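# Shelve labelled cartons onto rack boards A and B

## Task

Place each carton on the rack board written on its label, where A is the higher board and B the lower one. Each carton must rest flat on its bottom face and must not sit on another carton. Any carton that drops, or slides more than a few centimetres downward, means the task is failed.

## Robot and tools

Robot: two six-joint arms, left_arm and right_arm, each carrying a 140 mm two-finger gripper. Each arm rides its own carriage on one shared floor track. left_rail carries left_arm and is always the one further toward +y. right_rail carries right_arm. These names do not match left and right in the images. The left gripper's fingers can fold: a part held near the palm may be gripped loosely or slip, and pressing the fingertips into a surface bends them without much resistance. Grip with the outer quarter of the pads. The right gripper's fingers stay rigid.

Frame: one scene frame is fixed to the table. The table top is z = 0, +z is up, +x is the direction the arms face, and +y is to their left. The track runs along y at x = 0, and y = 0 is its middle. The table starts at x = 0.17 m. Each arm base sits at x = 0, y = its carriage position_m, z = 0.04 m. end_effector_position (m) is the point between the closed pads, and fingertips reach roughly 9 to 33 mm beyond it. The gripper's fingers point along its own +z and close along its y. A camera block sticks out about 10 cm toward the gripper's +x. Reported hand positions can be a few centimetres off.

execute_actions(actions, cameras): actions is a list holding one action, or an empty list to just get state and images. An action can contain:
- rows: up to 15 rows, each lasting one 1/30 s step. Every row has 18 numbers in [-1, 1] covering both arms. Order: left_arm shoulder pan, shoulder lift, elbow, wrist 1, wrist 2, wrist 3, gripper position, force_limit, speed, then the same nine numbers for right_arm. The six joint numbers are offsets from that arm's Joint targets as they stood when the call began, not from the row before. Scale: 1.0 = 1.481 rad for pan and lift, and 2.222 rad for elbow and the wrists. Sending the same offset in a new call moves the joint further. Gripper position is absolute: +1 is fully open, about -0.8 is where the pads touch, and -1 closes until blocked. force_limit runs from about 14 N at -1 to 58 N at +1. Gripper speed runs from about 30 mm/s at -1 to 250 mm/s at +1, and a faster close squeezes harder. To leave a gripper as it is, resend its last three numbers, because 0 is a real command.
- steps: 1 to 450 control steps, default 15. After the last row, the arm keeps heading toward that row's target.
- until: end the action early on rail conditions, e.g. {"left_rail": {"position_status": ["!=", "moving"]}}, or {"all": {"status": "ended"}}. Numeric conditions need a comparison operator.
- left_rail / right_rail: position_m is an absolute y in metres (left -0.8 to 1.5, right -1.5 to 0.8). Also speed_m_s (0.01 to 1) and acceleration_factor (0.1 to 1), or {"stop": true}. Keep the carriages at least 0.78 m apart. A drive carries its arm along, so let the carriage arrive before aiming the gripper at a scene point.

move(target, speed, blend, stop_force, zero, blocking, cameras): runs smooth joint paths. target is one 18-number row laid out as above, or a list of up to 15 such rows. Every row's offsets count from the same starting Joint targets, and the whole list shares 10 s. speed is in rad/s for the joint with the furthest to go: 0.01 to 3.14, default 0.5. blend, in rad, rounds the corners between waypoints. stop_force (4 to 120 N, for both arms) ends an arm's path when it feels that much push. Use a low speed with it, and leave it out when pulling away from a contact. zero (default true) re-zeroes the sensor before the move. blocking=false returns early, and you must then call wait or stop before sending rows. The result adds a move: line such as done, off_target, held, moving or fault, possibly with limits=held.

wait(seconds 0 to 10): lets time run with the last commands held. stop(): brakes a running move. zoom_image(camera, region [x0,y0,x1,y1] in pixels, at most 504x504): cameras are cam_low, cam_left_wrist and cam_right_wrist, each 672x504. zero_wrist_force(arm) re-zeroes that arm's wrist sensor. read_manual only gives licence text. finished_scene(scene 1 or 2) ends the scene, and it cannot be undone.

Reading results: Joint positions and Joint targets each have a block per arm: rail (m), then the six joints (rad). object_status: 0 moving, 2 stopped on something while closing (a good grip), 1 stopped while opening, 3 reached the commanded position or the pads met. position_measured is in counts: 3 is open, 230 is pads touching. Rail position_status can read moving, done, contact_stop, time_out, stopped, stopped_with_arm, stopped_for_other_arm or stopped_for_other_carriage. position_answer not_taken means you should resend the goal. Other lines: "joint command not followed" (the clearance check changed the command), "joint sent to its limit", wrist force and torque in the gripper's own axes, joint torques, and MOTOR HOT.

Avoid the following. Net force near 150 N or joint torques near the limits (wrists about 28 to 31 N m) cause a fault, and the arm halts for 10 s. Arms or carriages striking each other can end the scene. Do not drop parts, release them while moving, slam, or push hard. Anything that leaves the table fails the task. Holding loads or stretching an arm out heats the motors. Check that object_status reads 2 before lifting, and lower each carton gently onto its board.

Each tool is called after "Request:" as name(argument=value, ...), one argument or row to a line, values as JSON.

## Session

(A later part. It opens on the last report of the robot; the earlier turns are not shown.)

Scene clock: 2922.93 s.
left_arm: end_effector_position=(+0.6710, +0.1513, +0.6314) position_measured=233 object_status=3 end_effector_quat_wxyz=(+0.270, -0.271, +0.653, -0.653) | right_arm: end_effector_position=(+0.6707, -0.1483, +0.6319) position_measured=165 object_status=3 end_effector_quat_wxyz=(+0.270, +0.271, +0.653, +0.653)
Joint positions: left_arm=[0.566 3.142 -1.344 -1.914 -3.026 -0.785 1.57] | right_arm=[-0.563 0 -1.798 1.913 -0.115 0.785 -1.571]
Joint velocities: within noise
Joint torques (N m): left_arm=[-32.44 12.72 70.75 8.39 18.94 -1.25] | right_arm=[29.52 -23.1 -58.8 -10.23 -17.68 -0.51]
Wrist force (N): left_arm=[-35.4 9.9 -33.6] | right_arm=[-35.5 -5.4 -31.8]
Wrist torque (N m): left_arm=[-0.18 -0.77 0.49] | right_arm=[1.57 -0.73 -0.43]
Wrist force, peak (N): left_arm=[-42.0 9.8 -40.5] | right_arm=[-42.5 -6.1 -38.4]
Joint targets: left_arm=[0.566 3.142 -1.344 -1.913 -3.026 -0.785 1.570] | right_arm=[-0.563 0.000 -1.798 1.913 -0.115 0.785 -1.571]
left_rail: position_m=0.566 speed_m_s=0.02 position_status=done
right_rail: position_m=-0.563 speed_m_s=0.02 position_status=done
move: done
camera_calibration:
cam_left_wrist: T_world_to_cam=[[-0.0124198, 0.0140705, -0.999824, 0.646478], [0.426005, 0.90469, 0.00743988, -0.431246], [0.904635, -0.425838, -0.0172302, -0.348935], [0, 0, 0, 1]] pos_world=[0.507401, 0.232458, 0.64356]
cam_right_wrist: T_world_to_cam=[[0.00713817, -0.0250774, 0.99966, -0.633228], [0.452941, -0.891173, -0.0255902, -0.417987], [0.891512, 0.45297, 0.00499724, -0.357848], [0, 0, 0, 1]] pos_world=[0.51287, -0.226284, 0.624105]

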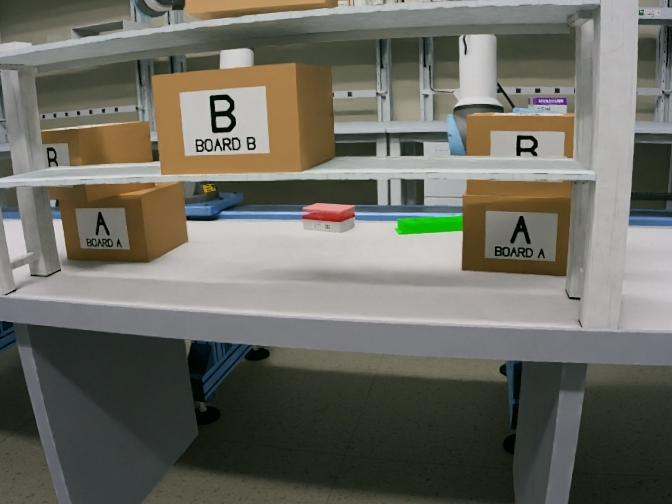

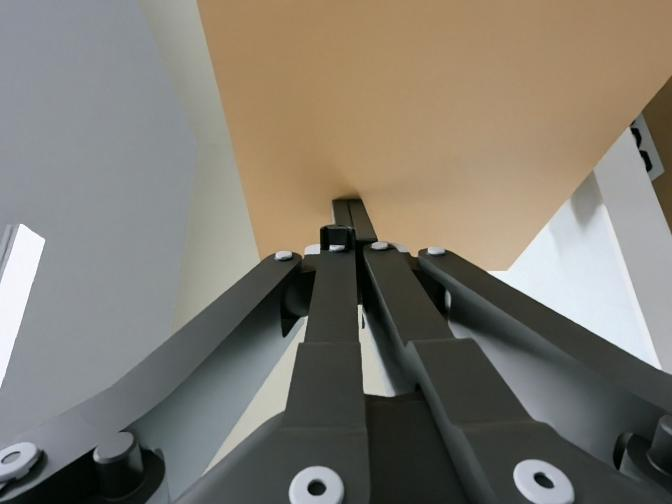

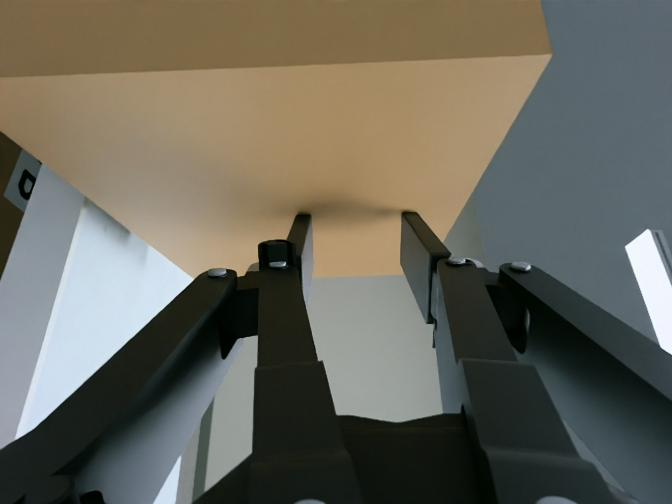

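Request:
move(
  target=[
    [0, -0.08, 0.04372, 0.009601, 0, 0, -1, 1, 0, 0, 0.08, -0.04372, -0.009601, 0, 0, -0.286, 1, 0],
    [0, -0.150127, 0.087612, 0.01245, 0, 0, -1, 1, 0, 0, 0.150127, -0.087612, -0.01245, 0, 0, -0.286, 1, 0],
  ],
  speed=0.1,
  blend=[0.02, 0],
  cameras=["cam_low", "cam_left_wrist", "cam_right_wrist"],
)

Scene clock: 2931.53 s.
left_arm: end_effector_position=(+0.8040, +0.1513, +0.6314) position_measured=233 object_status=3 end_effector_quat_wxyz=(+0.270, -0.271, +0.653, -0.653) | right_arm: end_effector_position=(+0.8037, -0.1484, +0.6319) position_measured=165 object_status=3 end_effector_quat_wxyz=(+0.270, +0.271, +0.653, +0.653)
Joint positions: left_arm=[0.566 3.142 -1.567 -1.719 -2.998 -0.785 1.57] | right_arm=[-0.563 0 -1.576 1.719 -0.143 0.785 -1.571]
Joint velocities: within noise
Joint torques (N m): left_arm=[-32.37 40.37 71.01 9.05 13.68 -1.25] | right_arm=[28.63 -49.6 -58.14 -9.76 -17.38 -0.29]
Wrist force (N): left_arm=[-31.9 10.7 -29.7] | right_arm=[-32.4 -6.0 -28.1]
Wrist torque (N m): left_arm=[-0.23 -0.69 0.48] | right_arm=[1.65 -0.62 -0.46]
Wrist force, peak (N): left_arm=[-35.3 10.3 -34.6] | right_arm=[-35.9 -6.9 -32.5]
Joint targets: left_arm=[0.566 3.142 -1.567 -1.719 -2.998 -0.785 1.570] | right_arm=[-0.563 0.000 -1.575 1.719 -0.143 0.785 -1.571]
left_rail: position_m=0.566 speed_m_s=0.02 position_status=done
right_rail: position_m=-0.563 speed_m_s=0.02 position_status=done
move: done
camera_calibration:
cam_left_wrist: T_world_to_cam=[[-0.0124198, 0.0140705, -0.999824, 0.648128], [0.426005, 0.90469, 0.00743988, -0.487996], [0.904635, -0.425838, -0.0172302, -0.469209], [0, 0, 0, 1]] pos_world=[0.640401, 0.232558, 0.64356]
cam_right_wrist: T_world_to_cam=[[0.00713817, -0.0250774, 0.99966, -0.63408], [0.452941, -0.891173, -0.0255902, -0.47832], [0.891512, 0.45297, 0.00499724, -0.476374], [0, 0, 0, 1]] pos_world=[0.64587, -0.226384, 0.624005]

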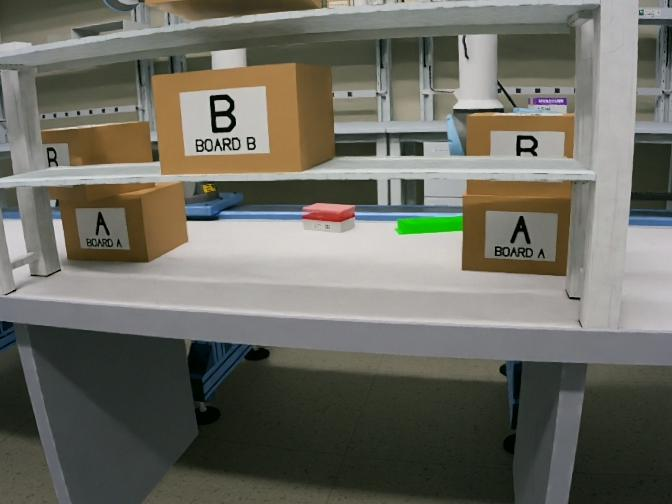

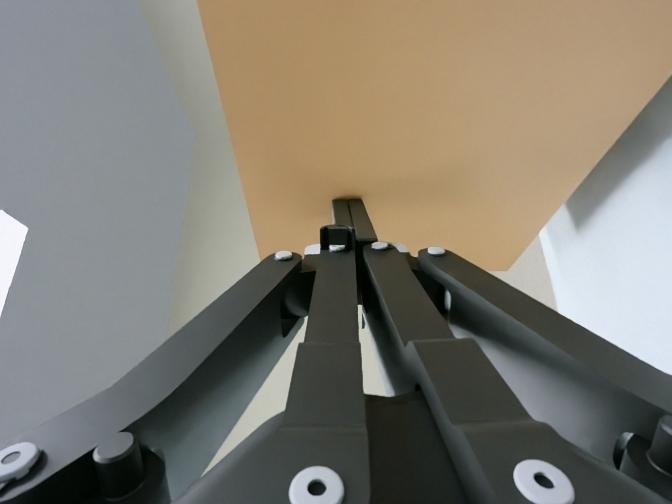

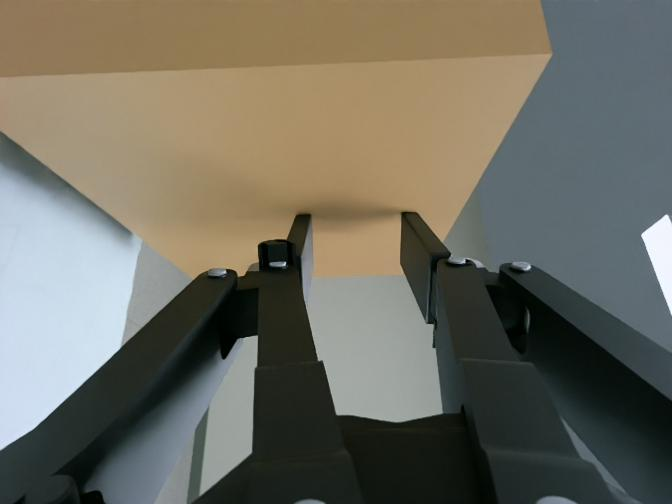

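Request:
move(
  target=[0, 0.000596, -0.030767, 0.03037, 0, 0, -1, 1, 0, 0, -0.000596, 0.030767, -0.03037, 0, 0, -0.286, 1, 0],
  speed=0.02,
  stop_force=8,
  cameras=["cam_low", "cam_left_wrist", "cam_right_wrist"],
)

Scene clock: 2964.67 s.
left_arm: end_effector_position=(+0.7982, +0.1513, +0.6001) position_measured=233 object_status=3 end_effector_quat_wxyz=(+0.270, -0.271, +0.653, -0.653) | right_arm: end_effector_position=(+0.7978, -0.1484, +0.6000) position_measured=165 object_status=3 end_effector_quat_wxyz=(+0.271, +0.271, +0.653, +0.653)
Joint positions: left_arm=[0.566 3.142 -1.566 -1.775 -2.943 -0.785 1.57] | right_arm=[-0.563 0 -1.576 1.776 -0.2 0.785 -1.571]
Joint velocities: within noise
Joint torques (N m): left_arm=[-36.63 54.82 64.72 0.41 7.81 -1.24] | right_arm=[27.89 -43.7 -54.83 -0.49 -15.43 -0.1]
Wrist force (N): left_arm=[-31.6 5.8 -29.3] | right_arm=[-33.7 -2.0 -28.8]
Wrist torque (N m): left_arm=[-0.09 -0.64 0.40] | right_arm=[1.88 -0.75 0.03]
Wrist force, peak (N): left_arm=[-32.4 11.0 -30.3] | right_arm=[-34.2 4.2 -28.5]
Joint targets: left_arm=[0.566 3.142 -1.566 -1.775 -2.943 -0.785 1.570] | right_arm=[-0.563 0.000 -1.576 1.776 -0.200 0.785 -1.571]
left_rail: position_m=0.566 speed_m_s=0.02 position_status=done
right_rail: position_m=-0.563 speed_m_s=0.02 position_status=done
move: contact (left_arm, right_arm); left_arm: the elbow is farthest, 0.012 rad from its target; right_arm: the elbow is farthest, 0.011 rad from its target
camera_calibration:
cam_left_wrist: T_world_to_cam=[[-0.0122382, 0.0139868, -0.999827, 0.61667], [0.426004, 0.904691, 0.00744149, -0.485202], [0.904638, -0.425839, -0.0170303, -0.464668], [0, 0, 0, 1]] pos_world=[0.634601, 0.232458, 0.612261]
cam_right_wrist: T_world_to_cam=[[0.00700356, -0.0250343, 0.999662, -0.602155], [0.452945, -0.891174, -0.0254908, -0.476523], [0.891511, 0.45297, 0.00509776, -0.471013], [0, 0, 0, 1]] pos_world=[0.639969, -0.226384, 0.592206]

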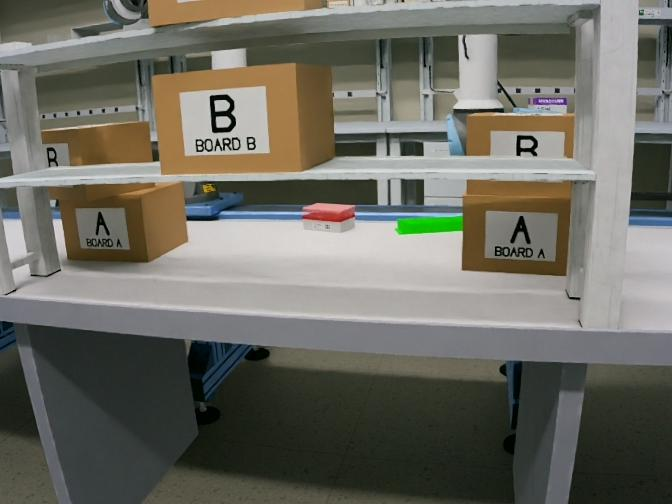

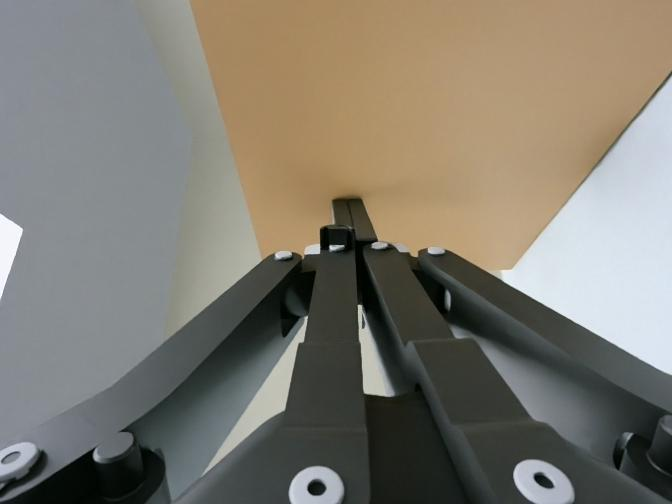

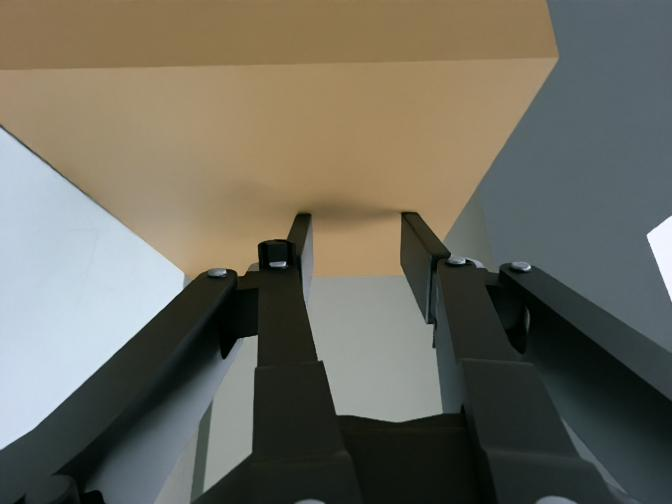

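Request:
execute_actions(
  actions=[
    {"left_rail": {"position_m": 0.6, "speed_m_s": 0.03}, "right_rail": {"position_m": -0.597, "speed_m_s": 0.03}, "steps": 90, "until": {"all": {"status": "ended"}}},
  ],
  cameras=["cam_low", "cam_left_wrist", "cam_right_wrist"],
)

Scene clock: 2973.40 s.
left_arm: end_effector_position=(+0.7982, +0.1855, +0.6001) position_measured=233 object_status=3 end_effector_quat_wxyz=(+0.270, -0.271, +0.653, -0.653) | right_arm: end_effector_position=(+0.7978, -0.1823, +0.6000) position_measured=165 object_status=3 end_effector_quat_wxyz=(+0.271, +0.271, +0.653, +0.653)
Joint positions: left_arm=[0.6 3.142 -1.566 -1.775 -2.943 -0.785 1.57] | right_arm=[-0.597 0 -1.576 1.776 -0.2 0.785 -1.571]
Joint velocities: within noise
Joint torques (N m): left_arm=[11 36.99 58 4.82 -1.36 -1.27] | right_arm=[-13.17 -47.11 -44.06 -2.96 2.7 -0.46]
Wrist force (N): left_arm=[-0.6 1.7 -0.1] | right_arm=[2.2 4.3 0.5]
Wrist torque (N m): left_arm=[0.00 0.18 0.36] | right_arm=[1.16 -0.69 -0.02]
Wrist force, peak (N): left_arm=[-31.6 3.9 -30.1] | right_arm=[-33.8 -1.2 -29.2]
Joint targets: left_arm=[0.600 3.142 -1.566 -1.775 -2.943 -0.785 1.570] | right_arm=[-0.597 0.000 -1.576 1.776 -0.200 0.785 -1.571]
Tool commands: left_gripper/position=-1.0 left_gripper/force_limit=+1.0 left_gripper/speed=+0.0 right_gripper/position=-0.286 right_gripper/force_limit=+1.0 right_gripper/speed=+0.0
left_rail: position_m=0.600 speed_m_s=0.03 position_status=done
right_rail: position_m=-0.597 speed_m_s=0.03 position_status=done
camera_calibration:
cam_left_wrist: T_world_to_cam=[[-0.0122382, 0.0139868, -0.999827, 0.616192], [0.426004, 0.904691, 0.00744149, -0.516142], [0.904638, -0.425839, -0.0170303, -0.450104], [0, 0, 0, 1]] pos_world=[0.634601, 0.266658, 0.612261]
cam_right_wrist: T_world_to_cam=[[0.00700356, -0.0250343, 0.999662, -0.603006], [0.452945, -0.891174, -0.0254908, -0.506823], [0.891511, 0.45297, 0.00509776, -0.455612], [0, 0, 0, 1]] pos_world=[0.639969, -0.260384, 0.592206]

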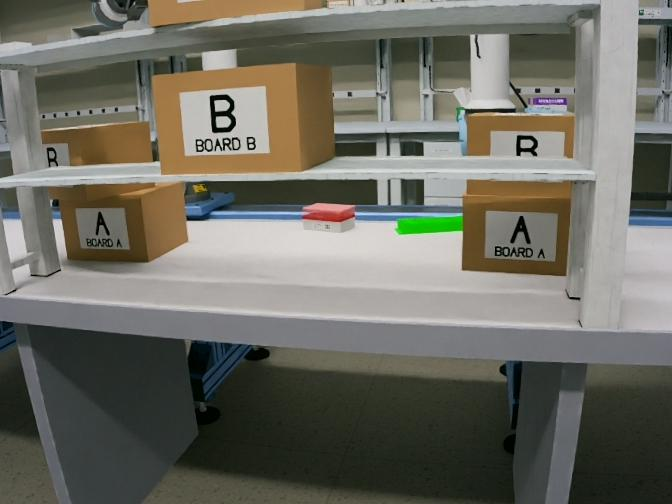

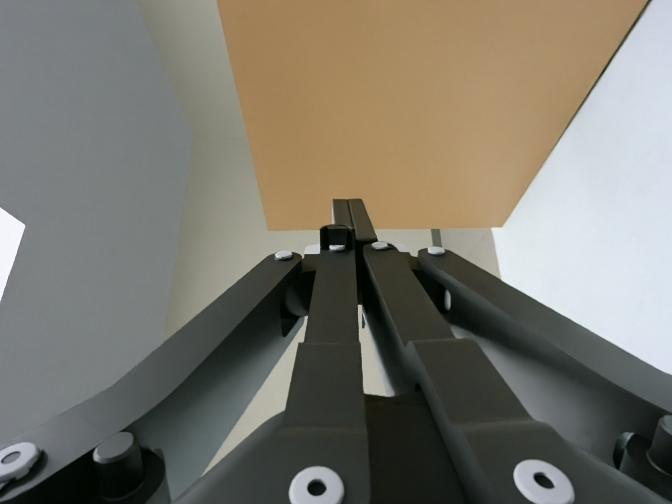

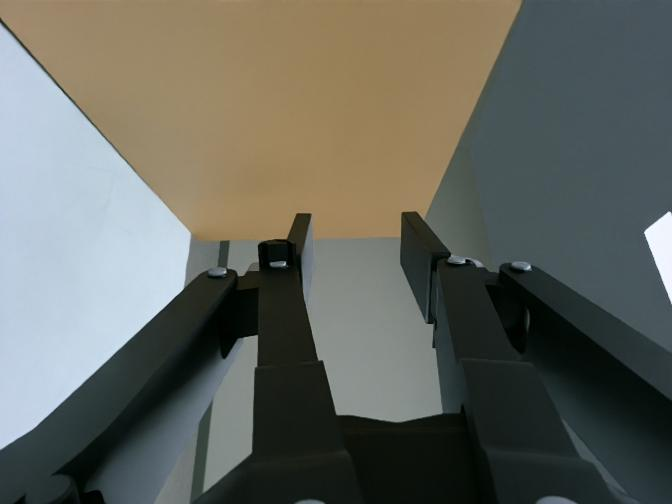

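Request:
zoom_image(
  camera="cam_left_wrist",
  region=[480, 0, 672, 260],
)

Request:
zoom_image(
  camera="cam_right_wrist",
  region=[0, 0, 240, 260],
)

Scaled by 1.938.

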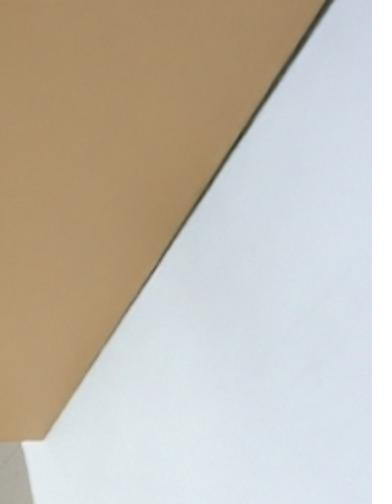

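Scaled by 1.938.

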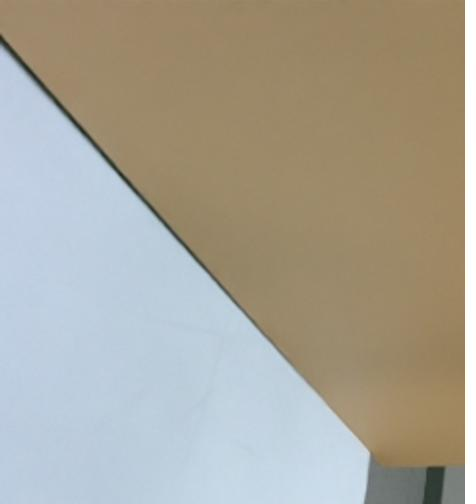

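Request:
execute_actions(
  actions=[],
  cameras=["cam_low"],
)

Scene clock: 3017.33 s.
left_arm: end_effector_position=(+0.7982, +0.1854, +0.6001) position_measured=233 object_status=3 end_effector_quat_wxyz=(+0.270, -0.271, +0.653, -0.653) | right_arm: end_effector_position=(+0.7978, -0.1823, +0.6000) position_measured=165 object_status=3 end_effector_quat_wxyz=(+0.271, +0.271, +0.653, +0.653)
Joint positions: left_arm=[0.6 3.142 -1.566 -1.775 -2.943 -0.785 1.57] | right_arm=[-0.597 0 -1.576 1.776 -0.2 0.785 -1.571]
Joint velocities: within noise
Joint torques (N m): left_arm=[10.16 40.55 46.69 4.69 -1.57 -1.51] | right_arm=[-8.31 -51.44 -36.7 -5.06 2.94 -0.25]
Wrist force (N): left_arm=[-0.8 1.8 -0.1] | right_arm=[1.8 4.4 0.9]
Wrist torque (N m): left_arm=[0.05 0.23 0.37] | right_arm=[1.17 -0.59 -0.01]
Wrist force, peak (N): left_arm=[-0.8 2.0 -0.1] | right_arm=[2.0 4.5 1.1]
Joint targets: left_arm=[0.600 3.142 -1.566 -1.775 -2.943 -0.785 1.570] | right_arm=[-0.597 0.000 -1.576 1.776 -0.200 0.785 -1.571]
Tool commands: left_gripper/position=-1.0 left_gripper/force_limit=+1.0 left_gripper/speed=+0.0 right_gripper/position=-0.286 right_gripper/force_limit=+1.0 right_gripper/speed=+0.0
left_rail: position_m=0.600 speed_m_s=0.03 position_status=done
right_rail: position_m=-0.597 speed_m_s=0.03 position_status=done
Images, in order (width x height): cam_low 672x504.

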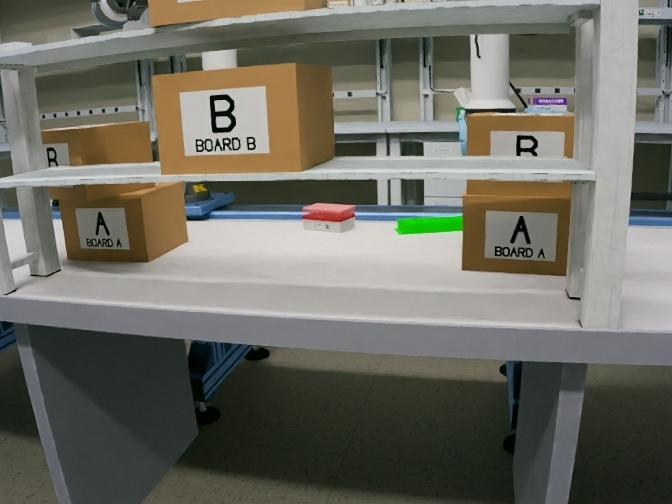

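Request:
zoom_image(
  camera="cam_low",
  region=[100, 0, 400, 80],
)

Request:
zoom_image(
  camera="cam_low",
  region=[0, 110, 220, 275],
)

Scaled by 1.680.

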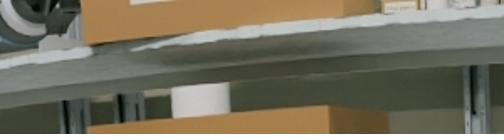

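Scaled by 2.291.

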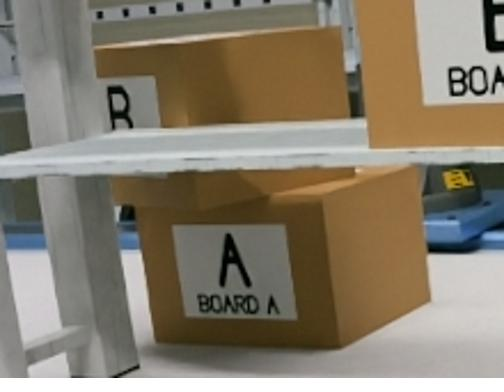

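Request:
move(
  target=[
    [0, -0.000535, 0.025937, -0.025581, 0, 0, -1, 1, 0, 0, 0.000535, -0.025937, 0.025581, 0, 0, -0.286, 1, 0],
    [0, 0.069592, -0.017955, -0.028429, 0, 0, -1, 1, 0, 0, -0.069592, 0.017955, 0.028429, 0, 0, -0.286, 1, 0],
    [0, 0.149592, -0.061676, -0.038030, 0, 0, -1, 1, 0, 0, -0.149592, 0.061676, 0.038030, 0, 0, -0.286, 1, 0],
    [0, 0.269015, -0.114755, -0.064548, 0, 0, -1, 1, 0, 0, -0.269015, 0.114755, 0.064548, 0, 0, -0.286, 1, 0],
    [0, 0.392078, -0.155050, -0.106276, 0, 0, -1, 1, 0, 0, -0.392078, 0.155050, 0.106276, 0, 0, -0.286, 1, 0],
  ],
  speed=[0.15, 0.3, 0.4, 0.4, 0.4],
  blend=0.02,
  cameras=["cam_low", "cam_left_wrist", "cam_right_wrist"],
)

Scene clock: 3161.57 s.
left_arm: end_effector_position=(+0.4736, +0.1853, +0.6323) position_measured=233 object_status=3 end_effector_quat_wxyz=(+0.270, -0.271, +0.653, -0.653) | right_arm: end_effector_position=(+0.4733, -0.1821, +0.6321) position_measured=165 object_status=3 end_effector_quat_wxyz=(+0.271, +0.271, +0.653, +0.653)
Joint positions: left_arm=[0.6 3.142 -0.985 -2.12 -3.179 -0.785 1.57] | right_arm=[-0.597 0 -2.157 2.12 0.036 0.785 -1.571]
Joint velocities: within noise
Joint torques (N m): left_arm=[9.71 20.5 40.82 -0.43 -1.37 -0.88] | right_arm=[-1.5 -13.5 -36.03 1.45 2.85 -0.23]
Wrist force (N): left_arm=[-1.0 1.5 0.0] | right_arm=[1.7 4.0 0.7]
Wrist torque (N m): left_arm=[-0.02 0.26 0.36] | right_arm=[1.10 -0.58 -0.01]
Wrist force, peak (N): left_arm=[-0.3 3.1 -0.3] | right_arm=[0.2 5.4 2.1]
Joint targets: left_arm=[0.600 3.142 -0.985 -2.120 -3.179 -0.785 1.570] | right_arm=[-0.597 0.000 -2.157 2.121 0.036 0.785 -1.571]
left_rail: position_m=0.600 speed_m_s=0.03 position_status=done
right_rail: position_m=-0.597 speed_m_s=0.03 position_status=done
move: done
camera_calibration:
cam_left_wrist: T_world_to_cam=[[-0.0121945, 0.0140771, -0.999827, 0.644378], [0.425968, 0.904707, 0.00754246, -0.377978], [0.904656, -0.425802, -0.0170288, -0.156011], [0, 0, 0, 1]] pos_world=[0.310001, 0.266458, 0.644461]
cam_right_wrist: T_world_to_cam=[[0.00691467, -0.02508, 0.999662, -0.632702], [0.452947, -0.891173, -0.0254913, -0.358848], [0.891511, 0.45297, 0.00519776, -0.166633], [0, 0, 0, 1]] pos_world=[0.315469, -0.260184, 0.624206]

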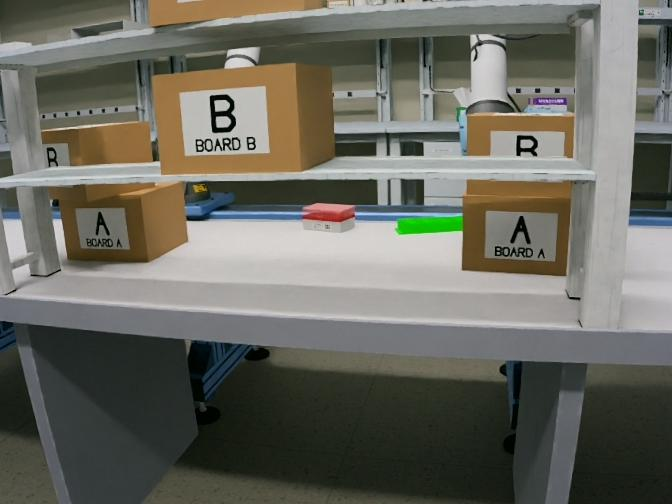

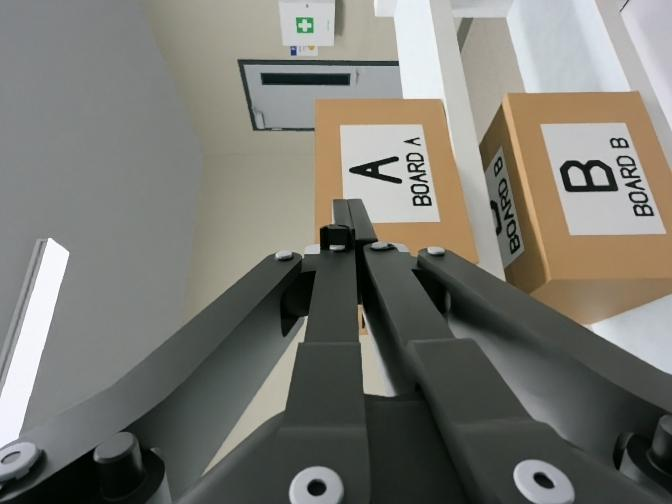

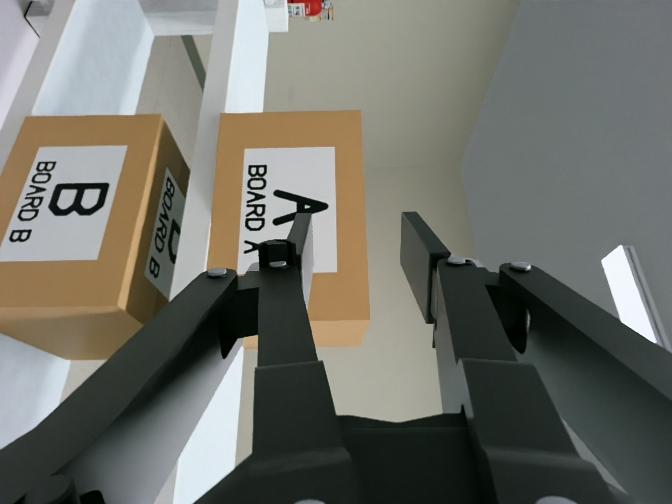

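Request:
execute_actions(
  actions=[
    {"left_rail": {"position_m": 0.015, "speed_m_s": 0.3, "acceleration_factor": 0.5}, "right_rail": {"position_m": -1.075, "speed_m_s": 0.3, "acceleration_factor": 0.5}, "steps": 200, "until": {"all": {"status": "ended"}}},
  ],
  cameras=["cam_right_wrist"],
)

Scene clock: 3203.10 s.
left_arm: end_effector_position=(+0.4735, -0.3997, +0.6323) position_measured=233 object_status=3 end_effector_quat_wxyz=(+0.270, -0.271, +0.653, -0.653) end_effector_velocity=(+0.000, -0.001, +0.001) end_effector_angular_velocity=(+0.001, -0.003, -0.002) | right_arm: end_effector_position=(+0.4732, -0.6601, +0.6321) position_measured=165 object_status=3 end_effector_quat_wxyz=(+0.271, +0.271, +0.653, +0.653)
Joint positions: left_arm=[0.015 3.142 -0.985 -2.12 -3.179 -0.785 1.57] | right_arm=[-1.075 0 -2.157 2.121 0.036 0.785 -1.571]
Joint velocities: left_arm=[-0.001 -0.001 0 0.001 0.001 0.001 0.001] | right_arm=[within noise]
Joint torques (N m): left_arm=[10.55 19.55 50.82 0.83 -1.42 -1.72] | right_arm=[4.13 -6.66 -45.92 -0.03 2.88 -0.14]
Wrist force (N): left_arm=[-1.0 1.8 -0.2] | right_arm=[2.0 4.4 0.8]
Wrist torque (N m): left_arm=[0.03 0.26 0.36] | right_arm=[1.20 -0.65 0.00]
Wrist force, peak (N): left_arm=[-1.8 2.0 -0.8] | right_arm=[2.4 4.2 1.8]
Joint targets: left_arm=[0.015 3.142 -0.985 -2.120 -3.179 -0.785 1.570] | right_arm=[-1.075 0.000 -2.157 2.121 0.036 0.785 -1.571]
Tool commands: left_gripper/position=-1.0 left_gripper/force_limit=+1.0 left_gripper/speed=+0.0 right_gripper/position=-0.286 right_gripper/force_limit=+1.0 right_gripper/speed=+0.0
left_rail: position_m=0.015 speed_m_s=0.30 position_status=done
right_rail: position_m=-1.075 speed_m_s=0.30 position_status=done
camera_calibration:
cam_right_wrist: T_world_to_cam=[[0.00691467, -0.02508, 0.999662, -0.644689], [0.452947, -0.891173, -0.0254913, -0.784784], [0.891511, 0.45297, 0.00519776, 0.0499758], [0, 0, 0, 1]] pos_world=[0.315369, -0.738184, 0.624206]
Images, in order (width x height): cam_right_wrist 672x504.

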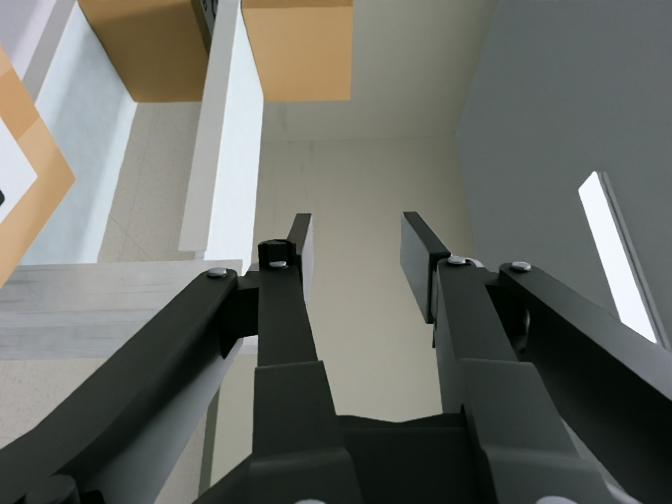

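Request:
move(
  target=[
    [0, 0, 0, 0, -0.196535, 0, -1, 1, 0, 0, 0, 0, 0, 0.196535, 0, -0.286, 1, 0],
    [0, -0.016026, -0.100193, 0.110875, -0.196535, 0, -1, 1, 0, 0, 0.016026, 0.100193, -0.110875, 0.196535, 0, -0.286, 1, 0],
    [0, -0.069224, -0.168074, 0.214213, -0.196535, 0, -1, 1, 0, 0, 0.069224, 0.168074, -0.214213, 0.196535, 0, -0.286, 1, 0],
    [0, -0.180175, -0.226281, 0.346370, -0.196535, 0, -1, 1, 0, 0, 0.180175, 0.226281, -0.346370, 0.196535, 0, -0.286, 1, 0],
    [0, -0.281709, -0.232470, 0.420233, -0.196535, 0, -1, 1, 0, 0, 0.281709, 0.232470, -0.420233, 0.196535, 0, -0.286, 1, 0],
  ],
  speed=[0.5, 0.4, 0.4, 0.4, 0.3],
  blend=0.03,
  cameras=["cam_low", "cam_left_wrist", "cam_right_wrist"],
)

Scene clock: 3233.87 s.
left_arm: end_effector_position=(+0.5741, -0.2753, +0.2581) position_measured=233 object_status=3 end_effector_quat_wxyz=(+0.406, -0.406, +0.579, -0.579) | right_arm: end_effector_position=(+0.5736, -0.7846, +0.2581) position_measured=165 object_status=3 end_effector_quat_wxyz=(+0.406, +0.406, +0.579, +0.579)
Joint positions: left_arm=[0.015 3.142 -1.402 -2.636 -2.245 -1.222 1.57] | right_arm=[-1.075 0 -1.74 2.637 -0.897 1.222 -1.571]
Joint velocities: within noise
Joint torques (N m): left_arm=[7.17 0.9 23.01 7.16 -2.26 -1.49] | right_arm=[3.3 -5.01 -20.51 -7.54 3.12 -0.24]
Wrist force (N): left_arm=[-0.8 1.3 -0.7] | right_arm=[1.7 4.6 1.0]
Wrist torque (N m): left_arm=[-0.08 0.21 0.36] | right_arm=[1.24 -0.52 0.08]
Wrist force, peak (N): left_arm=[2.7 1.7 0.0] | right_arm=[5.5 4.2 1.0]
Joint targets: left_arm=[0.015 3.142 -1.403 -2.636 -2.245 -1.222 1.570] | right_arm=[-1.075 0.000 -1.740 2.637 -0.897 1.222 -1.571]
left_rail: position_m=0.015 speed_m_s=0.30 position_status=done
right_rail: position_m=-1.075 speed_m_s=0.30 position_status=done
move: done
camera_calibration:
cam_left_wrist: T_world_to_cam=[[-0.0170061, 0.0077964, -0.999825, 0.278983], [0.00333196, 0.999964, 0.00774082, 0.267502], [0.99985, -0.00319974, -0.0170315, -0.387662], [0, 0, 0, 1]] pos_world=[0.391457, -0.270908, 0.270261]
cam_right_wrist: T_world_to_cam=[[-0.00424217, -0.025648, 0.999662, -0.268659], [0.0335045, -0.999113, -0.0254918, -0.794774], [0.99943, 0.033385, 0.00509774, -0.372323], [0, 0, 0, 1]] pos_world=[0.397599, -0.78853, 0.250206]

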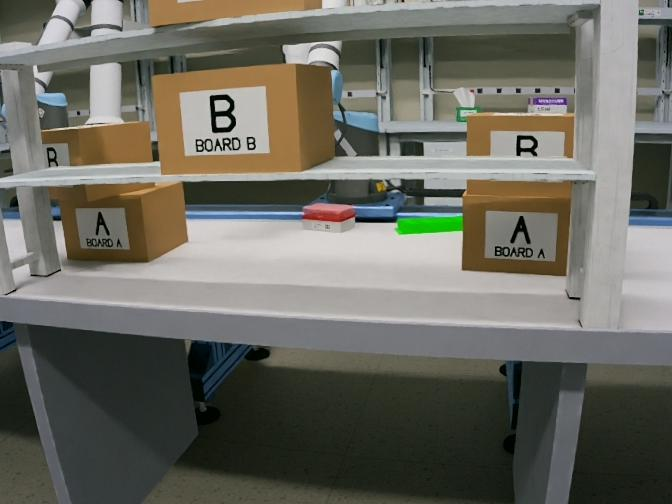

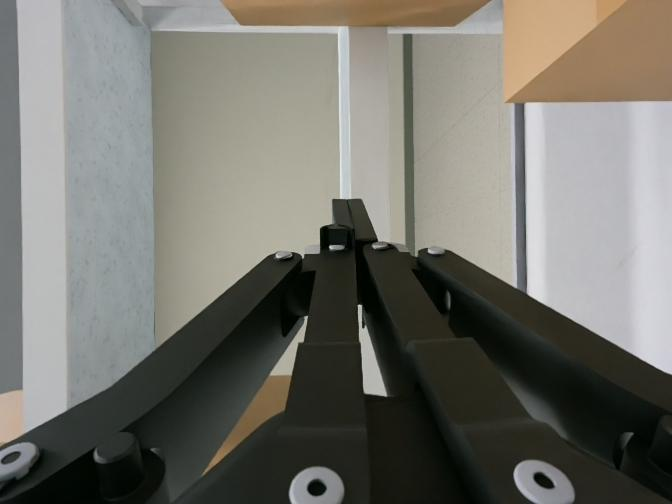

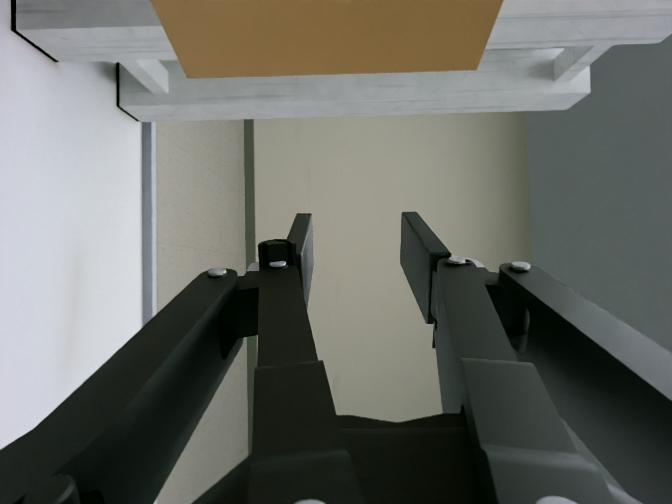

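Request:
execute_actions(
  actions=[
    {"right_rail": {"position_m": -0.975, "speed_m_s": 0.05, "acceleration_factor": 0.3}, "steps": 150, "until": {"right_rail": {"position_status": ["!=", "moving"]}}},
  ],
  cameras=["cam_low", "cam_right_wrist"],
)

Scene clock: 3260.27 s.
left_arm: end_effector_position=(+0.5741, -0.2753, +0.2580) position_measured=233 object_status=3 end_effector_quat_wxyz=(+0.406, -0.406, +0.579, -0.579) | right_arm: end_effector_position=(+0.5736, -0.6847, +0.2580) position_measured=165 object_status=3 end_effector_quat_wxyz=(+0.406, +0.406, +0.579, +0.579)
Joint positions: left_arm=[0.015 3.142 -1.403 -2.636 -2.245 -1.222 1.57] | right_arm=[-0.975 0 -1.74 2.637 -0.897 1.222 -1.571]
Joint velocities: within noise
Joint torques (N m): left_arm=[-1.48 -0.97 33.13 4.44 -0.97 -1.23] | right_arm=[-0.42 -6.4 -30.64 -4.62 0.32 -0.21]
Wrist force (N): left_arm=[-0.9 1.8 -0.5] | right_arm=[-5.0 4.0 -0.2]
Wrist torque (N m): left_arm=[0.00 0.22 0.36] | right_arm=[1.21 -0.71 0.03]
Wrist force, peak (N): left_arm=[-1.0 2.1 -0.3] | right_arm=[-5.1 4.3 0.1]
Joint targets: left_arm=[0.015 3.142 -1.403 -2.636 -2.245 -1.222 1.570] | right_arm=[-0.975 0.000 -1.740 2.637 -0.897 1.222 -1.571]
Tool commands: left_gripper/position=-1.0 left_gripper/force_limit=+1.0 left_gripper/speed=+0.0 right_gripper/position=-0.286 right_gripper/force_limit=+1.0 right_gripper/speed=+0.0
left_rail: position_m=0.015 speed_m_s=0.30 position_status=done
right_rail: position_m=-0.975 speed_m_s=0.05 position_status=done
camera_calibration:
cam_right_wrist: T_world_to_cam=[[-0.00424217, -0.025648, 0.999662, -0.265996], [0.0335045, -0.999113, -0.0254918, -0.694965], [0.99943, 0.033385, 0.00509774, -0.375657], [0, 0, 0, 1]] pos_world=[0.397599, -0.68863, 0.250106]
Images, in order (width x height): cam_low 672x504, cam_right_wrist 672x504.

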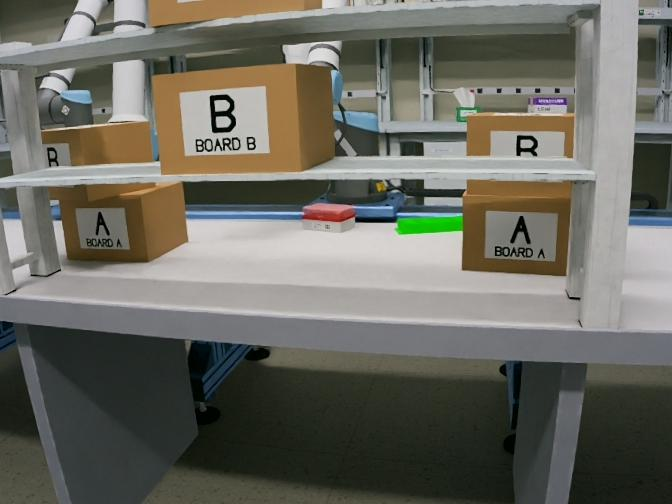

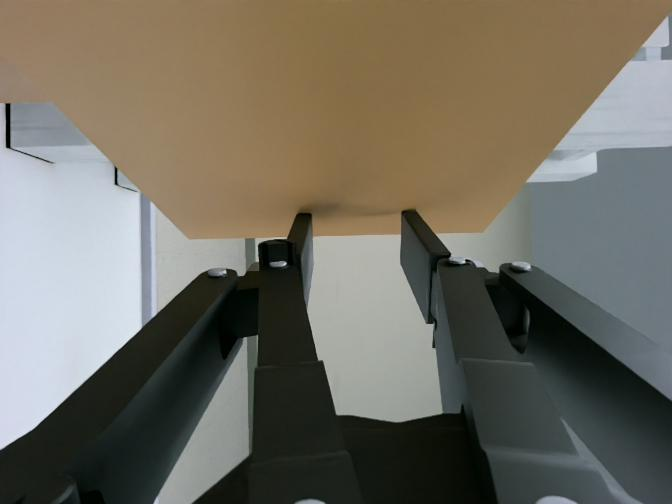

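Request:
execute_actions(
  actions=[
    {"right_rail": {"position_m": -0.945, "speed_m_s": 0.04, "acceleration_factor": 0.3}, "steps": 120, "until": {"right_rail": {"position_status": ["!=", "moving"]}}},
  ],
  cameras=["cam_low", "cam_right_wrist"],
)

Scene clock: 3268.47 s.
left_arm: end_effector_position=(+0.5741, -0.2752, +0.2580) position_measured=233 object_status=3 end_effector_quat_wxyz=(+0.406, -0.406, +0.579, -0.579) | right_arm: end_effector_position=(+0.5736, -0.6546, +0.2580) position_measured=165 object_status=3 end_effector_quat_wxyz=(+0.406, +0.406, +0.579, +0.579)
Joint positions: left_arm=[0.015 3.142 -1.403 -2.636 -2.245 -1.222 1.57] | right_arm=[-0.945 0 -1.74 2.637 -0.897 1.222 -1.571]
Joint velocities: within noise
Joint torques (N m): left_arm=[-7.76 0.11 40.17 2.75 -0.15 -1.41] | right_arm=[-5.13 -6.55 -35.38 -2.35 -5.58 -0.23]
Wrist force (N): left_arm=[-1.0 1.7 -0.3] | right_arm=[-4.9 4.0 0.0]
Wrist torque (N m): left_arm=[0.01 0.25 0.36] | right_arm=[1.14 -0.64 0.02]
Wrist force, peak (N): left_arm=[-1.0 2.0 -0.7] | right_arm=[-7.0 3.8 -0.6]
Joint targets: left_arm=[0.015 3.142 -1.403 -2.636 -2.245 -1.222 1.570] | right_arm=[-0.945 0.000 -1.740 2.637 -0.897 1.222 -1.571]
Tool commands: left_gripper/position=-1.0 left_gripper/force_limit=+1.0 left_gripper/speed=+0.0 right_gripper/position=-0.286 right_gripper/force_limit=+1.0 right_gripper/speed=+0.0
left_rail: position_m=0.015 speed_m_s=0.30 position_status=done
right_rail: position_m=-0.945 speed_m_s=0.04 position_status=done
camera_calibration:
cam_right_wrist: T_world_to_cam=[[-0.00424217, -0.025648, 0.999662, -0.265327], [0.0335045, -0.999113, -0.0254918, -0.664989], [0.99943, 0.033385, 0.00509774, -0.376659], [0, 0, 0, 1]] pos_world=[0.397599, -0.65863, 0.250206]
Images, in order (width x height): cam_low 672x504, cam_right_wrist 672x504.

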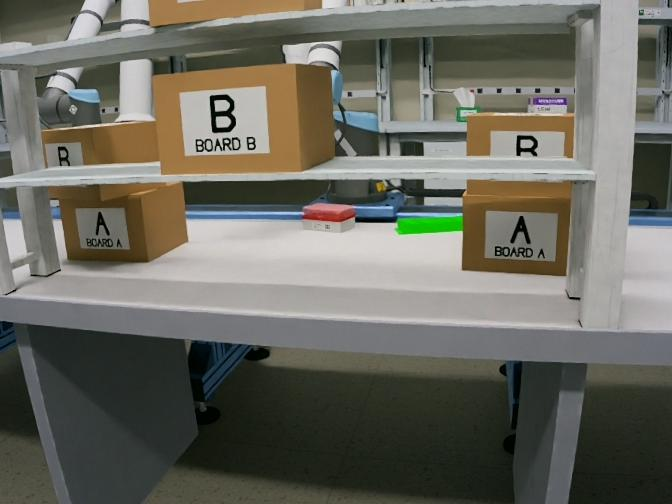

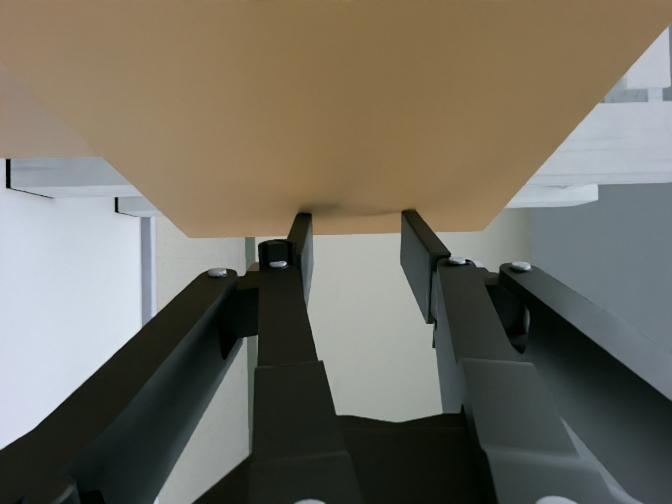

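Request:
execute_actions(
  actions=[
    {"right_rail": {"position_m": -0.93, "speed_m_s": 0.04, "acceleration_factor": 0.3}, "steps": 120, "until": {"right_rail": {"position_status": ["!=", "moving"]}}},
  ],
  cameras=["cam_low", "cam_right_wrist", "cam_left_wrist"],
)

Request:
zoom_image(
  camera="cam_low",
  region=[0, 90, 220, 275],
)

Scene clock: 3276.57 s.
left_arm: end_effector_position=(+0.5741, -0.2752, +0.2580) position_measured=233 object_status=3 end_effector_quat_wxyz=(+0.406, -0.406, +0.579, -0.579) | right_arm: end_effector_position=(+0.5736, -0.6396, +0.2580) position_measured=165 object_status=3 end_effector_quat_wxyz=(+0.406, +0.406, +0.579, +0.579)
Joint positions: left_arm=[0.015 3.142 -1.403 -2.636 -2.245 -1.222 1.57] | right_arm=[-0.93 0 -1.74 2.637 -0.897 1.222 -1.571]
Joint velocities: within noise
Joint torques (N m): left_arm=[-9.92 -3.06 44.29 1.18 0.19 -1.46] | right_arm=[-7.85 -7.25 -32.94 -0.29 -5.6 -0.07]
Wrist force (N): left_arm=[-0.6 1.7 -0.2] | right_arm=[-4.9 3.6 0.3]
Wrist torque (N m): left_arm=[-0.02 0.16 0.35] | right_arm=[1.16 -0.62 0.02]
Wrist force, peak (N): left_arm=[-0.9 2.1 -0.2] | right_arm=[-6.8 3.7 -0.4]
Joint targets: left_arm=[0.015 3.142 -1.403 -2.636 -2.245 -1.222 1.570] | right_arm=[-0.930 0.000 -1.740 2.637 -0.897 1.222 -1.571]
Tool commands: left_gripper/position=-1.0 left_gripper/force_limit=+1.0 left_gripper/speed=+0.0 right_gripper/position=-0.286 right_gripper/force_limit=+1.0 right_gripper/speed=+0.0
left_rail: position_m=0.015 speed_m_s=0.30 position_status=done
right_rail: position_m=-0.930 speed_m_s=0.04 position_status=done
camera_calibration:
cam_left_wrist: T_world_to_cam=[[-0.017106, 0.00779593, -0.999823, 0.278923], [0.00333274, 0.999964, 0.00774001, 0.267502], [0.999848, -0.00319975, -0.0171314, -0.387737], [0, 0, 0, 1]] pos_world=[0.391557, -0.270908, 0.270161]
cam_right_wrist: T_world_to_cam=[[-0.00424217, -0.025648, 0.999662, -0.26494], [0.0335045, -0.999113, -0.0254918, -0.649902], [0.99943, 0.033385, 0.00509774, -0.377164], [0, 0, 0, 1]] pos_world=[0.397599, -0.64353, 0.250206]

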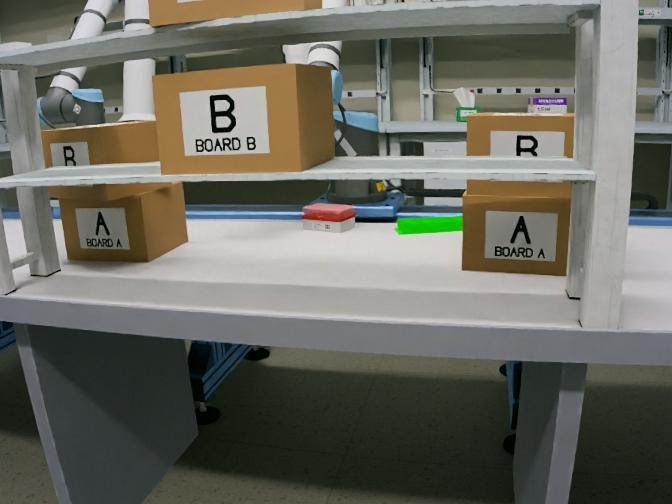

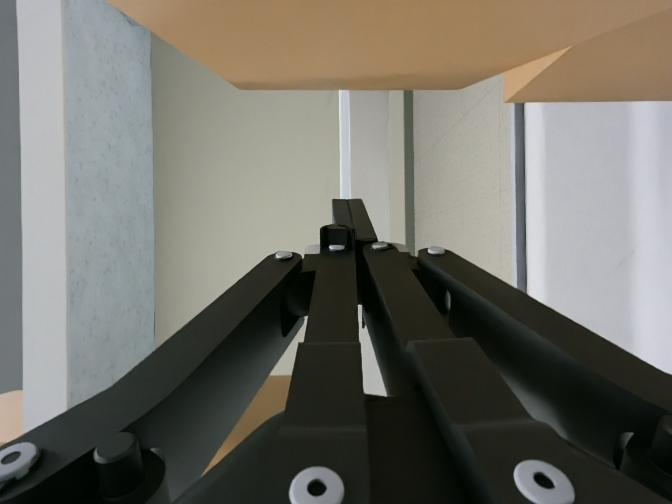

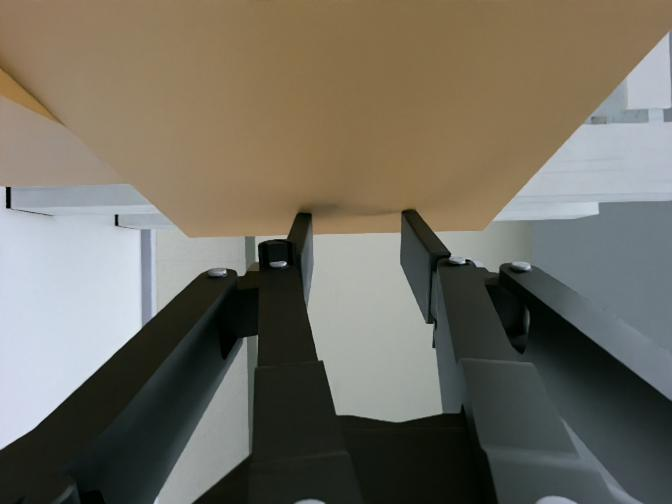

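Scaled by 2.291.

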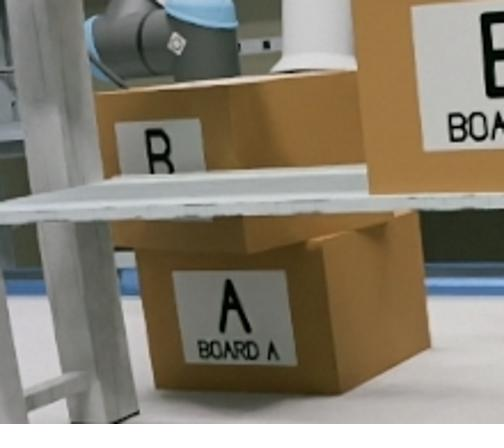

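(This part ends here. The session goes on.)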